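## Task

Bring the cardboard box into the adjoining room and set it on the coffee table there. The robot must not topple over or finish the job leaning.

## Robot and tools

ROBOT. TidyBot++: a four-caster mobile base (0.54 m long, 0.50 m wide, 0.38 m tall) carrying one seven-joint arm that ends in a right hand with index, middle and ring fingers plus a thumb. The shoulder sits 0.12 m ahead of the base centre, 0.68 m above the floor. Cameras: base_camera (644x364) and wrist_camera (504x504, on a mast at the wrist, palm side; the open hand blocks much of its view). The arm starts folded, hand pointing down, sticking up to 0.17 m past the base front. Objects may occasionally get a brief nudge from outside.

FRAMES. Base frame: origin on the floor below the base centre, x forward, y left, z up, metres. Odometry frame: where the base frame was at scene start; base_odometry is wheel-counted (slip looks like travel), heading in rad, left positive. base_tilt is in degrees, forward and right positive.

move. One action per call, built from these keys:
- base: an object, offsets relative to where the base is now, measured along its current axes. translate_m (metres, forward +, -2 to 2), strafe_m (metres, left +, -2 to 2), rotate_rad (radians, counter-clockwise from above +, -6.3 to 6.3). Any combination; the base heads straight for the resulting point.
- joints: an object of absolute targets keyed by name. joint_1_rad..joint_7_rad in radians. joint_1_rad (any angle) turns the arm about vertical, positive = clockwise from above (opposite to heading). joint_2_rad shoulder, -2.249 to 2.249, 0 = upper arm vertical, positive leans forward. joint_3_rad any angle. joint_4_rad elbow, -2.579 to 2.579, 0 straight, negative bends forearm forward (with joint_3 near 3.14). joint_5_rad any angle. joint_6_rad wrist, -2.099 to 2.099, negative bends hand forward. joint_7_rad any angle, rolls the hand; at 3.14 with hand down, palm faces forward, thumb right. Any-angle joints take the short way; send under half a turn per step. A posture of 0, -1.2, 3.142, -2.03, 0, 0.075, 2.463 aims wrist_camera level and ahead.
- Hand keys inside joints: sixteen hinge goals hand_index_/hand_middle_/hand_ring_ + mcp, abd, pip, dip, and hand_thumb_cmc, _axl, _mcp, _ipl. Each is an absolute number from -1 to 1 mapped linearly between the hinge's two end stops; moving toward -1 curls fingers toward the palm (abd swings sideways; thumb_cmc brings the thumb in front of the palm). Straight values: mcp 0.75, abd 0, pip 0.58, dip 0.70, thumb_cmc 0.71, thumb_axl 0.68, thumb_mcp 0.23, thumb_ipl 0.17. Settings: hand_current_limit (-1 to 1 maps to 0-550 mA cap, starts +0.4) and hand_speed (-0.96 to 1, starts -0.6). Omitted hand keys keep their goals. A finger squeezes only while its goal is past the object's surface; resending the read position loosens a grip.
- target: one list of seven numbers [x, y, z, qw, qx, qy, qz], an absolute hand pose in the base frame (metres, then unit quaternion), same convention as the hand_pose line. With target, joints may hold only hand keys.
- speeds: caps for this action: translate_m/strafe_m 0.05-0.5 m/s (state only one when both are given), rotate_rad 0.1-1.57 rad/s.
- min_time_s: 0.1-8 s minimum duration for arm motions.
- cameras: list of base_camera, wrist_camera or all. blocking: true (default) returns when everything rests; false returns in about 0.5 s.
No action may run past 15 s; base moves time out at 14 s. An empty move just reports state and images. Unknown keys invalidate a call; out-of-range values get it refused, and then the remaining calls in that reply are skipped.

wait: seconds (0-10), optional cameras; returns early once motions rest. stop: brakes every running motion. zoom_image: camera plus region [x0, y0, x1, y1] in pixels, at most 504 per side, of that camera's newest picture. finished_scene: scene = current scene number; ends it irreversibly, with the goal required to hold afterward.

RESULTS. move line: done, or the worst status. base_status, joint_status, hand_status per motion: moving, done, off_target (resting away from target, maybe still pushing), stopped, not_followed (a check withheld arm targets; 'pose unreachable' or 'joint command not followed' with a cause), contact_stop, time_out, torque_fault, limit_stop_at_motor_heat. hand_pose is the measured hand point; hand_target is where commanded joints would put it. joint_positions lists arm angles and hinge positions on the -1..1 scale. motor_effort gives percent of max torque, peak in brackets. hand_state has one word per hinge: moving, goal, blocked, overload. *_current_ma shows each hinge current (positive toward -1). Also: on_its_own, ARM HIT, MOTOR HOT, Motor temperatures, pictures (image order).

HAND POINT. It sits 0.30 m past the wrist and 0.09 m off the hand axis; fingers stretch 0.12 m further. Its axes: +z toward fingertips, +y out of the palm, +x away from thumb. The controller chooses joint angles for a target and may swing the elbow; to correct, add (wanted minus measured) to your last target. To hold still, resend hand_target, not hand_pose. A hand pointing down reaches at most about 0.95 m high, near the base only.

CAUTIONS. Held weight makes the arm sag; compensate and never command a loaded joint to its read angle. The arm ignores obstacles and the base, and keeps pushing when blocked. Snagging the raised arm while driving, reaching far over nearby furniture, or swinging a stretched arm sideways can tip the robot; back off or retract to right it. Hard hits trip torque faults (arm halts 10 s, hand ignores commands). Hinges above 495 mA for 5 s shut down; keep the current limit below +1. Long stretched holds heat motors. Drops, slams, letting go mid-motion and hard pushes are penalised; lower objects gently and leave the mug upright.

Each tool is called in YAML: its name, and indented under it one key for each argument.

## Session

move:

Scene clock: 0.00 s.
Motor temperatures (°C): [35 30 28 35 41 47 40]
base_odometry: x=+0.000 y=+0.000 heading=+0.000
base_tilt: forward=-0.3 right=+0.2
base_status: not commanded
joint_positions: joint_1_rad=-0.045 joint_2_rad=-0.360 joint_3_rad=+3.149 joint_4_rad=-2.521 joint_5_rad=-0.040 joint_6_rad=-0.849 joint_7_rad=+3.187 hand_index_mcp=+0.753 hand_index_abd=+0.000 hand_index_pip=+0.577 hand_index_dip=+0.696 hand_middle_mcp=+0.753 hand_middle_abd=+0.000 hand_middle_pip=+0.577 hand_middle_dip=+0.696 hand_ring_mcp=+0.753 hand_ring_abd=+0.000 hand_ring_pip=+0.577 hand_ring_dip=+0.696 hand_thumb_cmc=+0.715 hand_thumb_axl=+0.677 hand_thumb_mcp=+0.223 hand_thumb_ipl=+0.168 hand_current_limit=+0.400 hand_speed=-0.600
joint_status: not commanded
hand_state: goal,goal,goal,goal,goal,goal,goal,goal,goal,goal,goal,goal,goal,goal,goal,goal
index_mcp_current_ma: 0
index_abd_current_ma: 0
index_pip_current_ma: 0
index_dip_current_ma: 0
middle_mcp_current_ma: 0
middle_abd_current_ma: 0
middle_pip_current_ma: 0
middle_dip_current_ma: 0
ring_mcp_current_ma: 0
ring_abd_current_ma: 0
ring_pip_current_ma: 0
ring_dip_current_ma: 0
thumb_cmc_current_ma: 0
thumb_axl_current_ma: 0
thumb_mcp_current_ma: -4
thumb_ipl_current_ma: 0
hand_goal_index_mcp: 0.754
hand_goal_index_abd: 0.000
hand_goal_index_pip: 0.576
hand_goal_index_dip: 0.696
hand_goal_middle_mcp: 0.754
hand_goal_middle_abd: 0.000
hand_goal_middle_pip: 0.576
hand_goal_middle_dip: 0.696
hand_goal_ring_mcp: 0.754
hand_goal_ring_abd: 0.000
hand_goal_ring_pip: 0.576
hand_goal_ring_dip: 0.696
hand_goal_thumb_cmc: 0.714
hand_goal_thumb_axl: 0.678
hand_goal_thumb_mcp: 0.226
hand_goal_thumb_ipl: 0.168
motor_effort: joint_1_rad=-1 joint_2_rad=-1 joint_3_rad=+0 joint_4_rad=+12 joint_5_rad=-1 joint_6_rad=+2 joint_7_rad=+0
hand_pose: x=+0.3568 y=-0.0014 z=+0.6128 quat_wxyz=(-0.035, -0.684, -0.726, -0.058) (m; base frame)
hand_target: x=+0.3566 y=-0.0014 z=+0.6126 quat_wxyz=(-0.035, -0.684, -0.726, -0.058) (m; base frame)
hand_status: not commanded
pictures: base_camera, wrist_camera

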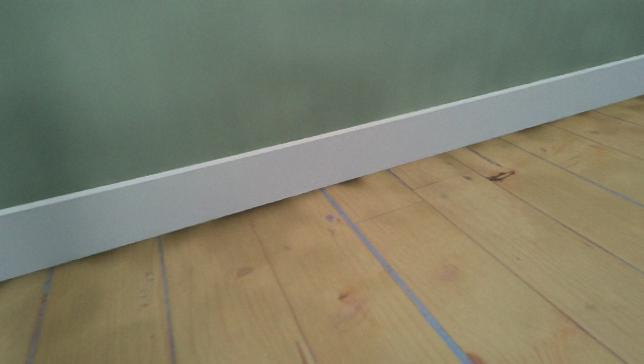

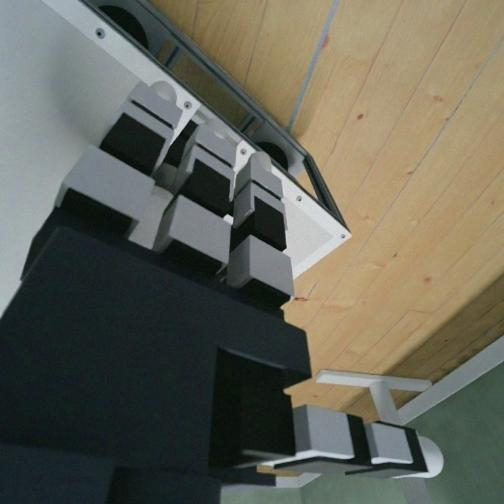

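move:
  base: {"rotate_rad": -1.09}
  joints: {"joint_1_rad": 0, "joint_2_rad": -1.2, "joint_3_rad": 3.142, "joint_4_rad": -2.03, "joint_5_rad": 0, "joint_6_rad": -0.25, "joint_7_rad": 2.463}
  cameras: ["all"]

Scene clock: 9.37 s.
move: done
base_odometry: x=+0.000 y=+0.000 heading=-1.090
base_tilt: forward=-0.3 right=+0.2
base_status: done
joint_positions: joint_1_rad=-0.012 joint_2_rad=-1.186 joint_3_rad=+3.149 joint_4_rad=-2.044 joint_5_rad=-0.037 joint_6_rad=-0.336 joint_7_rad=+2.500 hand_index_mcp=+0.760 hand_index_abd=+0.000 hand_index_pip=+0.577 hand_index_dip=+0.696 hand_middle_mcp=+0.760 hand_middle_abd=+0.000 hand_middle_pip=+0.577 hand_middle_dip=+0.696 hand_ring_mcp=+0.759 hand_ring_abd=+0.000 hand_ring_pip=+0.577 hand_ring_dip=+0.696 hand_thumb_cmc=+0.719 hand_thumb_axl=+0.677 hand_thumb_mcp=+0.225 hand_thumb_ipl=+0.168 hand_current_limit=+0.400 hand_speed=-0.600
joint_status: all done
hand_state: goal,goal,goal,goal,goal,goal,goal,goal,goal,goal,goal,goal,goal,goal,goal,goal
index_mcp_current_ma: 11
index_abd_current_ma: 0
index_pip_current_ma: 1
index_dip_current_ma: 0
middle_mcp_current_ma: 9
middle_abd_current_ma: 0
middle_pip_current_ma: 1
middle_dip_current_ma: 0
ring_mcp_current_ma: 8
ring_abd_current_ma: 0
ring_pip_current_ma: 1
ring_dip_current_ma: 0
thumb_cmc_current_ma: 8
thumb_axl_current_ma: -1
thumb_mcp_current_ma: -1
thumb_ipl_current_ma: 0
hand_goal_index_mcp: 0.754
hand_goal_index_abd: 0.000
hand_goal_index_pip: 0.576
hand_goal_index_dip: 0.696
hand_goal_middle_mcp: 0.754
hand_goal_middle_abd: 0.000
hand_goal_middle_pip: 0.576
hand_goal_middle_dip: 0.696
hand_goal_ring_mcp: 0.754
hand_goal_ring_abd: 0.000
hand_goal_ring_pip: 0.576
hand_goal_ring_dip: 0.696
hand_goal_thumb_cmc: 0.714
hand_goal_thumb_axl: 0.678
hand_goal_thumb_mcp: 0.226
hand_goal_thumb_ipl: 0.168
motor_effort: joint_1_rad=-1(3) joint_2_rad=+14(16) joint_3_rad=+1(2) joint_4_rad=+14(18) joint_5_rad=+0(2) joint_6_rad=+9(10) joint_7_rad=+0(1)
hand_pose: x=+0.2296 y=-0.0682 z=+1.2045 quat_wxyz=(-0.349, -0.505, -0.247, -0.750) (m; base frame)
hand_target: x=+0.2002 y=-0.0699 z=+1.2343 quat_wxyz=(-0.370, -0.464, -0.222, -0.774) (m; base frame)
hand_status: not commanded
pictures: base_camera, wrist_camera

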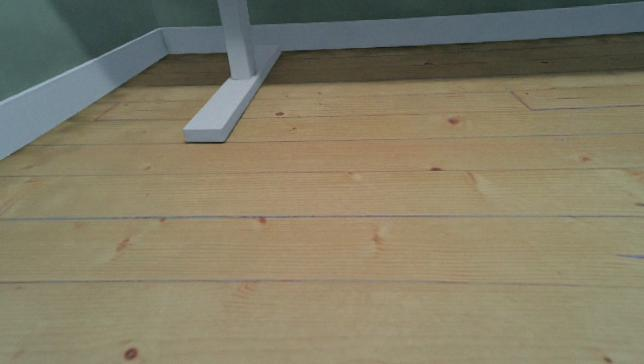

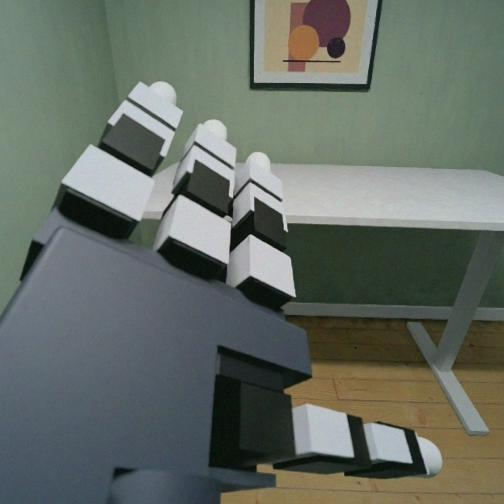

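move:
  joints: {"joint_1_rad": -0.6}
  cameras: ["wrist_camera"]

Scene clock: 15.13 s.
move: done
base_odometry: x=+0.000 y=+0.000 heading=-1.090
base_tilt: forward=-0.3 right=+0.2
base_status: not commanded
joint_positions: joint_1_rad=-0.588 joint_2_rad=-1.186 joint_3_rad=+3.149 joint_4_rad=-2.044 joint_5_rad=-0.037 joint_6_rad=-0.335 joint_7_rad=+2.499 hand_index_mcp=+0.760 hand_index_abd=+0.000 hand_index_pip=+0.577 hand_index_dip=+0.696 hand_middle_mcp=+0.760 hand_middle_abd=+0.000 hand_middle_pip=+0.577 hand_middle_dip=+0.696 hand_ring_mcp=+0.759 hand_ring_abd=+0.000 hand_ring_pip=+0.577 hand_ring_dip=+0.696 hand_thumb_cmc=+0.719 hand_thumb_axl=+0.677 hand_thumb_mcp=+0.225 hand_thumb_ipl=+0.168 hand_current_limit=+0.400 hand_speed=-0.600
joint_status: all done
hand_state: goal,goal,goal,goal,goal,goal,goal,goal,goal,goal,goal,goal,goal,goal,goal,goal
index_mcp_current_ma: 11
index_abd_current_ma: 0
index_pip_current_ma: 1
index_dip_current_ma: 0
middle_mcp_current_ma: 10
middle_abd_current_ma: 0
middle_pip_current_ma: 1
middle_dip_current_ma: 0
ring_mcp_current_ma: 8
ring_abd_current_ma: 0
ring_pip_current_ma: 1
ring_dip_current_ma: 0
thumb_cmc_current_ma: 8
thumb_axl_current_ma: -1
thumb_mcp_current_ma: -1
thumb_ipl_current_ma: 0
hand_goal_index_mcp: 0.754
hand_goal_index_abd: 0.000
hand_goal_index_pip: 0.576
hand_goal_index_dip: 0.696
hand_goal_middle_mcp: 0.754
hand_goal_middle_abd: 0.000
hand_goal_middle_pip: 0.576
hand_goal_middle_dip: 0.696
hand_goal_ring_mcp: 0.754
hand_goal_ring_abd: 0.000
hand_goal_ring_pip: 0.576
hand_goal_ring_dip: 0.696
hand_goal_thumb_cmc: 0.714
hand_goal_thumb_axl: 0.678
hand_goal_thumb_mcp: 0.226
hand_goal_thumb_ipl: 0.168
motor_effort: joint_1_rad=-1(3) joint_2_rad=+14(15) joint_3_rad=+1(1) joint_4_rad=+14(15) joint_5_rad=+0(1) joint_6_rad=+9(9) joint_7_rad=+0(1)
hand_pose: x=+0.2490 y=+0.0029 z=+1.2046 quat_wxyz=(-0.121, -0.414, -0.380, -0.818) (m; base frame)
hand_target: x=+0.2255 y=-0.0118 z=+1.2343 quat_wxyz=(-0.125, -0.378, -0.349, -0.849) (m; base frame)
hand_status: not commanded
pictures: wrist_camera

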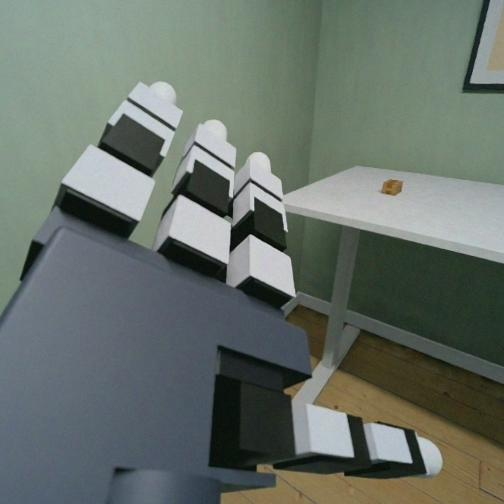

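move:
  base: {"translate_m": 0.535, "strafe_m": 0.132}
  joints: {"joint_1_rad": -0.35, "joint_2_rad": -0.561, "joint_4_rad": -1.923, "joint_6_rad": -0.138}
  cameras: ["all"]

zoom_image:
  camera: "wrist_camera"
  region: [310, 140, 410, 240]

Scene clock: 31.17 s.
move: done
base_odometry: x=+0.364 y=-0.413 heading=-1.090
base_tilt: forward=-0.3 right=+0.2
base_status: done
joint_positions: joint_1_rad=-0.364 joint_2_rad=-0.557 joint_3_rad=+3.149 joint_4_rad=-1.944 joint_5_rad=-0.037 joint_6_rad=-0.224 joint_7_rad=+2.499 hand_index_mcp=+0.761 hand_index_abd=+0.000 hand_index_pip=+0.577 hand_index_dip=+0.696 hand_middle_mcp=+0.760 hand_middle_abd=+0.000 hand_middle_pip=+0.577 hand_middle_dip=+0.696 hand_ring_mcp=+0.759 hand_ring_abd=+0.000 hand_ring_pip=+0.577 hand_ring_dip=+0.696 hand_thumb_cmc=+0.719 hand_thumb_axl=+0.677 hand_thumb_mcp=+0.226 hand_thumb_ipl=+0.168 hand_current_limit=+0.400 hand_speed=-0.600
joint_status: all done
hand_state: goal,goal,goal,goal,goal,goal,goal,goal,goal,goal,goal,goal,goal,goal,goal,goal
index_mcp_current_ma: 12
index_abd_current_ma: 0
index_pip_current_ma: 1
index_dip_current_ma: 0
middle_mcp_current_ma: 11
middle_abd_current_ma: 0
middle_pip_current_ma: 1
middle_dip_current_ma: 0
ring_mcp_current_ma: 9
ring_abd_current_ma: 0
ring_pip_current_ma: 1
ring_dip_current_ma: 0
thumb_cmc_current_ma: 8
thumb_axl_current_ma: -1
thumb_mcp_current_ma: 0
thumb_ipl_current_ma: 0
hand_goal_index_mcp: 0.754
hand_goal_index_abd: 0.000
hand_goal_index_pip: 0.576
hand_goal_index_dip: 0.696
hand_goal_middle_mcp: 0.754
hand_goal_middle_abd: 0.000
hand_goal_middle_pip: 0.576
hand_goal_middle_dip: 0.696
hand_goal_ring_mcp: 0.754
hand_goal_ring_abd: 0.000
hand_goal_ring_pip: 0.576
hand_goal_ring_dip: 0.696
hand_goal_thumb_cmc: 0.714
hand_goal_thumb_axl: 0.678
hand_goal_thumb_mcp: 0.226
hand_goal_thumb_ipl: 0.168
motor_effort: joint_1_rad=-1(2) joint_2_rad=-1(18) joint_3_rad=+0(2) joint_4_rad=+17(19) joint_5_rad=+0(1) joint_6_rad=+9(11) joint_7_rad=+1(1)
hand_pose: x=+0.5091 y=+0.0724 z=+1.1359 quat_wxyz=(-0.178, -0.584, -0.423, -0.669) (m; base frame)
hand_target: x=+0.5006 y=+0.0649 z=+1.1763 quat_wxyz=(-0.196, -0.554, -0.397, -0.705) (m; base frame)
hand_status: not commanded
pictures: base_camera, wrist_camera

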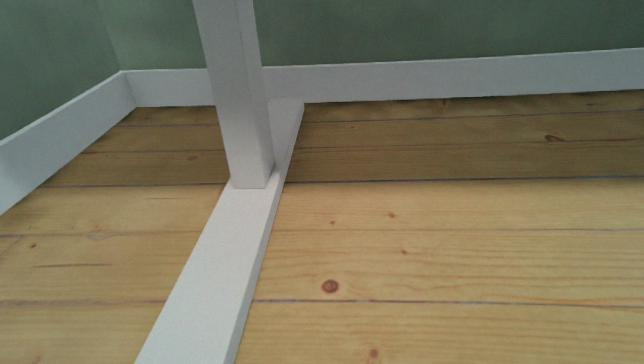

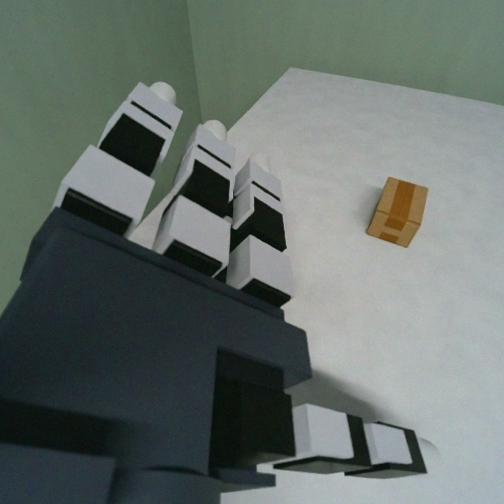

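Scaled by 5.040.

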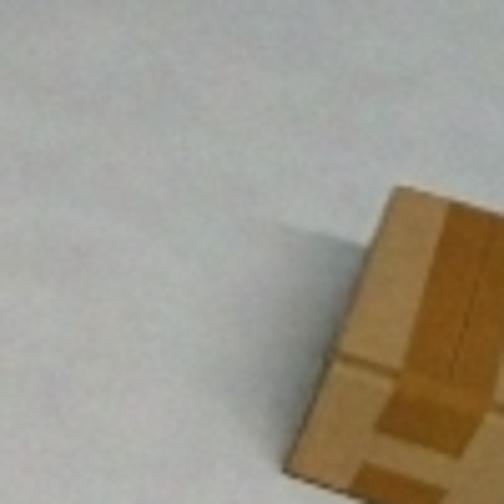

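zoom_image:
  camera: "wrist_camera"
  region: [357, 167, 437, 247]

Scaled by 6.300.

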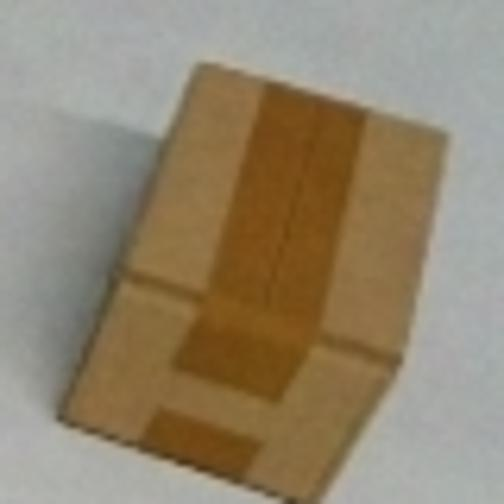

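move:
  base: {"translate_m": -0.057, "strafe_m": 0.069, "rotate_rad": -0.127}
  joints: {"joint_1_rad": 0, "joint_2_rad": 0.0, "joint_3_rad": 3.142, "joint_4_rad": -0.96, "joint_5_rad": 0.03, "joint_6_rad": -0.66, "joint_7_rad": -0.03, "hand_index_mcp": 0.137, "hand_index_pip": -0.007, "hand_middle_mcp": 0.137, "hand_middle_pip": -0.007, "hand_ring_mcp": 0.137, "hand_ring_pip": -0.007, "hand_index_abd": -0.1, "hand_middle_abd": 0.1, "hand_ring_abd": 0.1, "hand_thumb_cmc": -0.571}
  min_time_s: 2.5

move:
  joints: {"joint_2_rad": 0.148, "joint_4_rad": -1.225, "joint_6_rad": -0.28}
  min_time_s: 2
  cameras: ["wrist_camera"]

Scene clock: 89.47 s.
move: done
base_odometry: x=+0.399 y=-0.331 heading=-1.217
base_tilt: forward=-0.3 right=+0.2
base_status: done
joint_positions: joint_1_rad=-0.014 joint_2_rad=-0.020 joint_3_rad=+3.145 joint_4_rad=-0.981 joint_5_rad=-0.009 joint_6_rad=-0.586 joint_7_rad=+0.008 hand_index_mcp=+0.133 hand_index_abd=-0.096 hand_index_pip=-0.004 hand_index_dip=+0.696 hand_middle_mcp=+0.134 hand_middle_abd=+0.101 hand_middle_pip=-0.004 hand_middle_dip=+0.696 hand_ring_mcp=+0.134 hand_ring_abd=+0.101 hand_ring_pip=-0.003 hand_ring_dip=+0.696 hand_thumb_cmc=-0.567 hand_thumb_axl=+0.677 hand_thumb_mcp=+0.226 hand_thumb_ipl=+0.168 hand_current_limit=+0.400 hand_speed=-0.600
joint_status: all done
hand_state: goal,goal,goal,goal,goal,goal,goal,goal,goal,goal,goal,goal,goal,goal,goal,goal
index_mcp_current_ma: -7
index_abd_current_ma: 4
index_pip_current_ma: 2
index_dip_current_ma: 0
middle_mcp_current_ma: -6
middle_abd_current_ma: 1
middle_pip_current_ma: 3
middle_dip_current_ma: 0
ring_mcp_current_ma: -5
ring_abd_current_ma: 1
ring_pip_current_ma: 3
ring_dip_current_ma: 0
thumb_cmc_current_ma: 3
thumb_axl_current_ma: -1
thumb_mcp_current_ma: 0
thumb_ipl_current_ma: 0
hand_goal_index_mcp: 0.138
hand_goal_index_abd: -0.100
hand_goal_index_pip: -0.006
hand_goal_index_dip: 0.696
hand_goal_middle_mcp: 0.138
hand_goal_middle_abd: 0.100
hand_goal_middle_pip: -0.006
hand_goal_middle_dip: 0.696
hand_goal_ring_mcp: 0.138
hand_goal_ring_abd: 0.100
hand_goal_ring_pip: -0.006
hand_goal_ring_dip: 0.696
hand_goal_thumb_cmc: -0.570
hand_goal_thumb_axl: 0.678
hand_goal_thumb_mcp: 0.226
hand_goal_thumb_ipl: 0.168
motor_effort: joint_1_rad=-1(3) joint_2_rad=-15(16) joint_3_rad=+0(3) joint_4_rad=+15(19) joint_5_rad=+0(2) joint_6_rad=+9(11) joint_7_rad=+0(2)
hand_pose: x=+0.6711 y=+0.0310 z=+1.2054 quat_wxyz=(+0.510, -0.497, +0.490, -0.503) (m; base frame)
hand_target: x=+0.6739 y=+0.0188 z=+1.1833 quat_wxyz=(+0.484, -0.506, +0.518, -0.491) (m; base frame)
hand_status: not commanded
pictures: none

Scene clock: 92.10 s.
move: done
base_odometry: x=+0.399 y=-0.331 heading=-1.217
base_tilt: forward=-0.3 right=+0.2
base_status: not commanded
joint_positions: joint_1_rad=-0.014 joint_2_rad=+0.126 joint_3_rad=+3.145 joint_4_rad=-1.189 joint_5_rad=-0.009 joint_6_rad=-0.365 joint_7_rad=+0.006 hand_index_mcp=+0.133 hand_index_abd=-0.096 hand_index_pip=-0.004 hand_index_dip=+0.696 hand_middle_mcp=+0.134 hand_middle_abd=+0.101 hand_middle_pip=-0.004 hand_middle_dip=+0.696 hand_ring_mcp=+0.134 hand_ring_abd=+0.101 hand_ring_pip=-0.003 hand_ring_dip=+0.696 hand_thumb_cmc=-0.567 hand_thumb_axl=+0.677 hand_thumb_mcp=+0.226 hand_thumb_ipl=+0.168 hand_current_limit=+0.400 hand_speed=-0.600
joint_status: all done
hand_state: goal,goal,goal,goal,goal,goal,goal,goal,goal,goal,goal,goal,goal,goal,goal,goal
index_mcp_current_ma: -7
index_abd_current_ma: 4
index_pip_current_ma: 2
index_dip_current_ma: 0
middle_mcp_current_ma: -6
middle_abd_current_ma: 1
middle_pip_current_ma: 3
middle_dip_current_ma: 0
ring_mcp_current_ma: -5
ring_abd_current_ma: 1
ring_pip_current_ma: 3
ring_dip_current_ma: 0
thumb_cmc_current_ma: 3
thumb_axl_current_ma: -1
thumb_mcp_current_ma: 0
thumb_ipl_current_ma: 0
hand_goal_index_mcp: 0.138
hand_goal_index_abd: -0.100
hand_goal_index_pip: -0.006
hand_goal_index_dip: 0.696
hand_goal_middle_mcp: 0.138
hand_goal_middle_abd: 0.100
hand_goal_middle_pip: -0.006
hand_goal_middle_dip: 0.696
hand_goal_ring_mcp: 0.138
hand_goal_ring_abd: 0.100
hand_goal_ring_pip: -0.006
hand_goal_ring_dip: 0.696
hand_goal_thumb_cmc: -0.570
hand_goal_thumb_axl: 0.678
hand_goal_thumb_mcp: 0.226
hand_goal_thumb_ipl: 0.168
motor_effort: joint_1_rad=-1(2) joint_2_rad=-22(23) joint_3_rad=+0(0) joint_4_rad=+17(18) joint_5_rad=+0(1) joint_6_rad=+9(10) joint_7_rad=+0(1)
hand_pose: x=+0.7659 y=+0.0319 z=+1.0616 quat_wxyz=(+0.476, -0.529, +0.524, -0.468) (m; base frame)
hand_target: x=+0.7829 y=+0.0214 z=+1.0503 quat_wxyz=(+0.477, -0.518, +0.522, -0.481) (m; base frame)
hand_status: not commanded
pictures: wrist_camera

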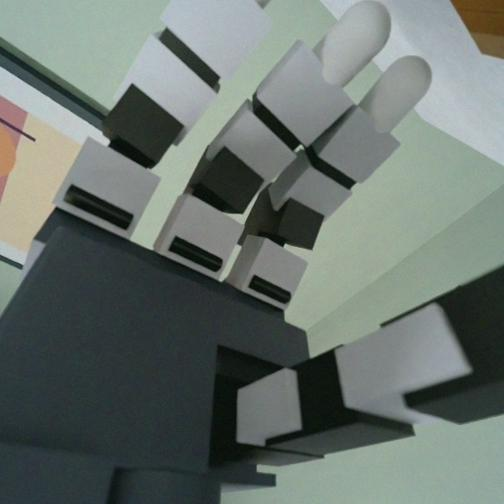

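zoom_image:
  camera: "wrist_camera"
  region: [404, 0, 504, 100]

Scaled by 5.040.

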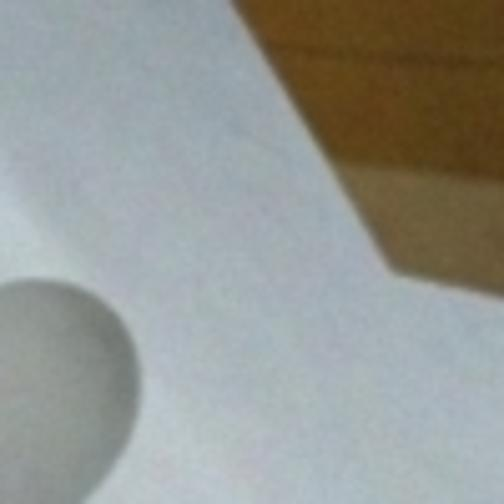

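move:
  joints: {"joint_2_rad": 0.118, "joint_4_rad": -1.345, "joint_6_rad": -0.175, "hand_index_mcp": 0.2, "hand_middle_mcp": 0.2, "hand_ring_mcp": 0.2}
  min_time_s: 2
  cameras: ["wrist_camera"]

Scene clock: 118.00 s.
move: done
base_odometry: x=+0.399 y=-0.331 heading=-1.217
base_tilt: forward=-0.3 right=+0.1
base_status: not commanded
joint_positions: joint_1_rad=-0.014 joint_2_rad=+0.126 joint_3_rad=+3.145 joint_4_rad=-1.307 joint_5_rad=-0.009 joint_6_rad=-0.261 joint_7_rad=+0.006 hand_index_mcp=+0.184 hand_index_abd=-0.096 hand_index_pip=-0.004 hand_index_dip=+0.696 hand_middle_mcp=+0.185 hand_middle_abd=+0.101 hand_middle_pip=-0.004 hand_middle_dip=+0.696 hand_ring_mcp=+0.187 hand_ring_abd=+0.101 hand_ring_pip=-0.004 hand_ring_dip=+0.696 hand_thumb_cmc=-0.567 hand_thumb_axl=+0.677 hand_thumb_mcp=+0.226 hand_thumb_ipl=+0.168 hand_current_limit=+0.400 hand_speed=-0.600
joint_status: all done
hand_state: goal,goal,goal,goal,goal,goal,goal,goal,goal,goal,goal,goal,goal,goal,goal,goal
index_mcp_current_ma: -37
index_abd_current_ma: 4
index_pip_current_ma: 2
index_dip_current_ma: 0
middle_mcp_current_ma: -33
middle_abd_current_ma: 1
middle_pip_current_ma: 3
middle_dip_current_ma: 0
ring_mcp_current_ma: -27
ring_abd_current_ma: 1
ring_pip_current_ma: 3
ring_dip_current_ma: 0
thumb_cmc_current_ma: 3
thumb_axl_current_ma: -1
thumb_mcp_current_ma: 0
thumb_ipl_current_ma: 0
hand_goal_index_mcp: 0.200
hand_goal_index_abd: -0.100
hand_goal_index_pip: -0.006
hand_goal_index_dip: 0.696
hand_goal_middle_mcp: 0.200
hand_goal_middle_abd: 0.100
hand_goal_middle_pip: -0.006
hand_goal_middle_dip: 0.696
hand_goal_ring_mcp: 0.200
hand_goal_ring_abd: 0.100
hand_goal_ring_pip: -0.006
hand_goal_ring_dip: 0.696
hand_goal_thumb_cmc: -0.570
hand_goal_thumb_axl: 0.678
hand_goal_thumb_mcp: 0.226
hand_goal_thumb_ipl: 0.168
motor_effort: joint_1_rad=-1(2) joint_2_rad=-22(22) joint_3_rad=+0(0) joint_4_rad=+18(19) joint_5_rad=+0(1) joint_6_rad=+9(10) joint_7_rad=+0(1)
hand_pose: x=+0.7716 y=+0.0317 z=+1.0216 quat_wxyz=(+0.472, -0.532, +0.527, -0.465) (m; base frame)
hand_target: x=+0.7763 y=+0.0223 z=+1.0284 quat_wxyz=(+0.482, -0.515, +0.518, -0.484) (m; base frame)
hand_status: not commanded
pictures: wrist_camera

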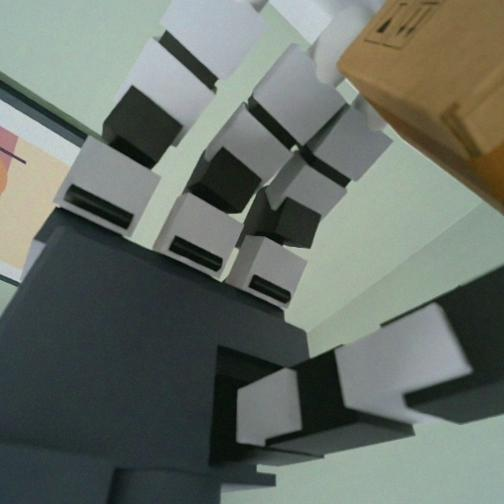

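move:
  joints: {"joint_4_rad": -1.262}
  min_time_s: 1

move:
  joints: {"hand_index_mcp": 0.03, "hand_middle_mcp": 0.03, "hand_thumb_mcp": 0.13}
  cameras: ["wrist_camera"]

Scene clock: 130.60 s.
move: done
base_odometry: x=+0.399 y=-0.331 heading=-1.217
base_tilt: forward=-0.4 right=+0.2
base_status: not commanded
joint_positions: joint_1_rad=-0.014 joint_2_rad=+0.125 joint_3_rad=+3.145 joint_4_rad=-1.279 joint_5_rad=-0.009 joint_6_rad=-0.258 joint_7_rad=+0.006 hand_index_mcp=+0.184 hand_index_abd=-0.096 hand_index_pip=-0.004 hand_index_dip=+0.696 hand_middle_mcp=+0.185 hand_middle_abd=+0.101 hand_middle_pip=-0.004 hand_middle_dip=+0.696 hand_ring_mcp=+0.187 hand_ring_abd=+0.101 hand_ring_pip=-0.004 hand_ring_dip=+0.696 hand_thumb_cmc=-0.567 hand_thumb_axl=+0.677 hand_thumb_mcp=+0.226 hand_thumb_ipl=+0.168 hand_current_limit=+0.400 hand_speed=-0.600
joint_status: all done
hand_state: goal,goal,goal,goal,goal,goal,goal,goal,goal,goal,goal,goal,goal,goal,goal,goal
index_mcp_current_ma: -37
index_abd_current_ma: 4
index_pip_current_ma: 2
index_dip_current_ma: 0
middle_mcp_current_ma: -33
middle_abd_current_ma: 1
middle_pip_current_ma: 3
middle_dip_current_ma: 0
ring_mcp_current_ma: -27
ring_abd_current_ma: 1
ring_pip_current_ma: 3
ring_dip_current_ma: 0
thumb_cmc_current_ma: 3
thumb_axl_current_ma: -1
thumb_mcp_current_ma: 0
thumb_ipl_current_ma: 0
hand_goal_index_mcp: 0.200
hand_goal_index_abd: -0.100
hand_goal_index_pip: -0.006
hand_goal_index_dip: 0.696
hand_goal_middle_mcp: 0.200
hand_goal_middle_abd: 0.100
hand_goal_middle_pip: -0.006
hand_goal_middle_dip: 0.696
hand_goal_ring_mcp: 0.200
hand_goal_ring_abd: 0.100
hand_goal_ring_pip: -0.006
hand_goal_ring_dip: 0.696
hand_goal_thumb_cmc: -0.570
hand_goal_thumb_axl: 0.678
hand_goal_thumb_mcp: 0.226
hand_goal_thumb_ipl: 0.168
motor_effort: joint_1_rad=-1(2) joint_2_rad=-22(22) joint_3_rad=+0(0) joint_4_rad=+18(19) joint_5_rad=+0(1) joint_6_rad=+9(10) joint_7_rad=+1(1)
hand_pose: x=+0.7738 y=+0.0317 z=+1.0392 quat_wxyz=(+0.480, -0.525, +0.520, -0.473) (m; base frame)
hand_target: x=+0.7801 y=+0.0223 z=+1.0790 quat_wxyz=(+0.503, -0.494, +0.498, -0.505) (m; base frame)
hand_status: not commanded
pictures: none

Scene clock: 131.13 s.
move: done
base_odometry: x=+0.399 y=-0.331 heading=-1.217
base_tilt: forward=-0.3 right=+0.2
base_status: not commanded
joint_positions: joint_1_rad=-0.014 joint_2_rad=+0.125 joint_3_rad=+3.145 joint_4_rad=-1.279 joint_5_rad=-0.009 joint_6_rad=-0.258 joint_7_rad=+0.006 hand_index_mcp=+0.032 hand_index_abd=-0.097 hand_index_pip=-0.004 hand_index_dip=+0.696 hand_middle_mcp=+0.031 hand_middle_abd=+0.101 hand_middle_pip=-0.004 hand_middle_dip=+0.696 hand_ring_mcp=+0.187 hand_ring_abd=+0.101 hand_ring_pip=-0.004 hand_ring_dip=+0.696 hand_thumb_cmc=-0.567 hand_thumb_axl=+0.677 hand_thumb_mcp=+0.134 hand_thumb_ipl=+0.168 hand_current_limit=+0.400 hand_speed=-0.600
joint_status: all done
hand_state: goal,goal,goal,goal,goal,goal,goal,goal,goal,goal,goal,goal,goal,goal,goal,goal
index_mcp_current_ma: 2
index_abd_current_ma: 4
index_pip_current_ma: 2
index_dip_current_ma: 0
middle_mcp_current_ma: 1
middle_abd_current_ma: 1
middle_pip_current_ma: 3
middle_dip_current_ma: 0
ring_mcp_current_ma: -27
ring_abd_current_ma: 1
ring_pip_current_ma: 3
ring_dip_current_ma: 0
thumb_cmc_current_ma: 3
thumb_axl_current_ma: -1
thumb_mcp_current_ma: 7
thumb_ipl_current_ma: 1
hand_goal_index_mcp: 0.030
hand_goal_index_abd: -0.100
hand_goal_index_pip: -0.006
hand_goal_index_dip: 0.696
hand_goal_middle_mcp: 0.030
hand_goal_middle_abd: 0.100
hand_goal_middle_pip: -0.006
hand_goal_middle_dip: 0.696
hand_goal_ring_mcp: 0.200
hand_goal_ring_abd: 0.100
hand_goal_ring_pip: -0.006
hand_goal_ring_dip: 0.696
hand_goal_thumb_cmc: -0.570
hand_goal_thumb_axl: 0.678
hand_goal_thumb_mcp: 0.130
hand_goal_thumb_ipl: 0.168
motor_effort: joint_1_rad=-1(2) joint_2_rad=-22(22) joint_3_rad=+0(0) joint_4_rad=+18(18) joint_5_rad=+0(1) joint_6_rad=+9(9) joint_7_rad=+0(1)
hand_pose: x=+0.7738 y=+0.0317 z=+1.0393 quat_wxyz=(+0.480, -0.525, +0.520, -0.473) (m; base frame)
hand_target: x=+0.7801 y=+0.0223 z=+1.0790 quat_wxyz=(+0.503, -0.494, +0.498, -0.505) (m; base frame)
hand_status: not commanded
pictures: wrist_camera

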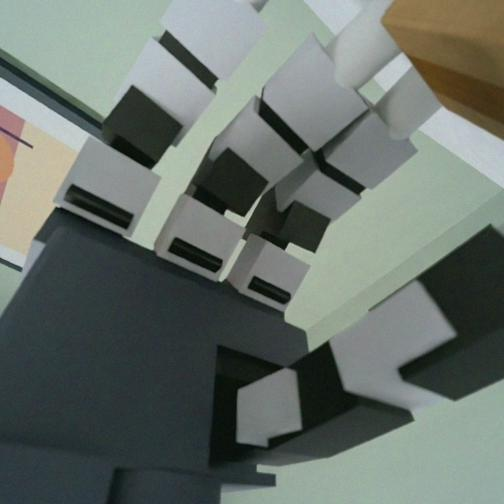

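move:
  joints: {"joint_4_rad": -1.33, "joint_6_rad": -0.18}
  min_time_s: 1
  cameras: ["wrist_camera"]

Scene clock: 137.60 s.
move: done
base_odometry: x=+0.399 y=-0.331 heading=-1.217
base_tilt: forward=-0.3 right=+0.2
base_status: not commanded
joint_positions: joint_1_rad=-0.014 joint_2_rad=+0.125 joint_3_rad=+3.145 joint_4_rad=-1.292 joint_5_rad=-0.009 joint_6_rad=-0.258 joint_7_rad=+0.005 hand_index_mcp=+0.032 hand_index_abd=-0.097 hand_index_pip=-0.004 hand_index_dip=+0.696 hand_middle_mcp=+0.031 hand_middle_abd=+0.101 hand_middle_pip=-0.004 hand_middle_dip=+0.696 hand_ring_mcp=+0.187 hand_ring_abd=+0.101 hand_ring_pip=-0.004 hand_ring_dip=+0.696 hand_thumb_cmc=-0.567 hand_thumb_axl=+0.677 hand_thumb_mcp=+0.134 hand_thumb_ipl=+0.168 hand_current_limit=+0.400 hand_speed=-0.600
joint_status: all done
hand_state: goal,goal,goal,goal,goal,goal,goal,goal,goal,goal,goal,goal,goal,goal,goal,goal
index_mcp_current_ma: 2
index_abd_current_ma: 4
index_pip_current_ma: 2
index_dip_current_ma: 0
middle_mcp_current_ma: 1
middle_abd_current_ma: 1
middle_pip_current_ma: 3
middle_dip_current_ma: 0
ring_mcp_current_ma: -27
ring_abd_current_ma: 1
ring_pip_current_ma: 3
ring_dip_current_ma: 0
thumb_cmc_current_ma: 3
thumb_axl_current_ma: -1
thumb_mcp_current_ma: 7
thumb_ipl_current_ma: 1
hand_goal_index_mcp: 0.030
hand_goal_index_abd: -0.100
hand_goal_index_pip: -0.006
hand_goal_index_dip: 0.696
hand_goal_middle_mcp: 0.030
hand_goal_middle_abd: 0.100
hand_goal_middle_pip: -0.006
hand_goal_middle_dip: 0.696
hand_goal_ring_mcp: 0.200
hand_goal_ring_abd: 0.100
hand_goal_ring_pip: -0.006
hand_goal_ring_dip: 0.696
hand_goal_thumb_cmc: -0.570
hand_goal_thumb_axl: 0.678
hand_goal_thumb_mcp: 0.130
hand_goal_thumb_ipl: 0.168
motor_effort: joint_1_rad=-1(2) joint_2_rad=-21(22) joint_3_rad=+0(0) joint_4_rad=+17(18) joint_5_rad=+0(1) joint_6_rad=+9(10) joint_7_rad=+1(1)
hand_pose: x=+0.7730 y=+0.0317 z=+1.0315 quat_wxyz=(+0.477, -0.528, +0.523, -0.470) (m; base frame)
hand_target: x=+0.7768 y=+0.0222 z=+1.0361 quat_wxyz=(+0.484, -0.513, +0.516, -0.487) (m; base frame)
hand_status: not commanded
pictures: wrist_camera

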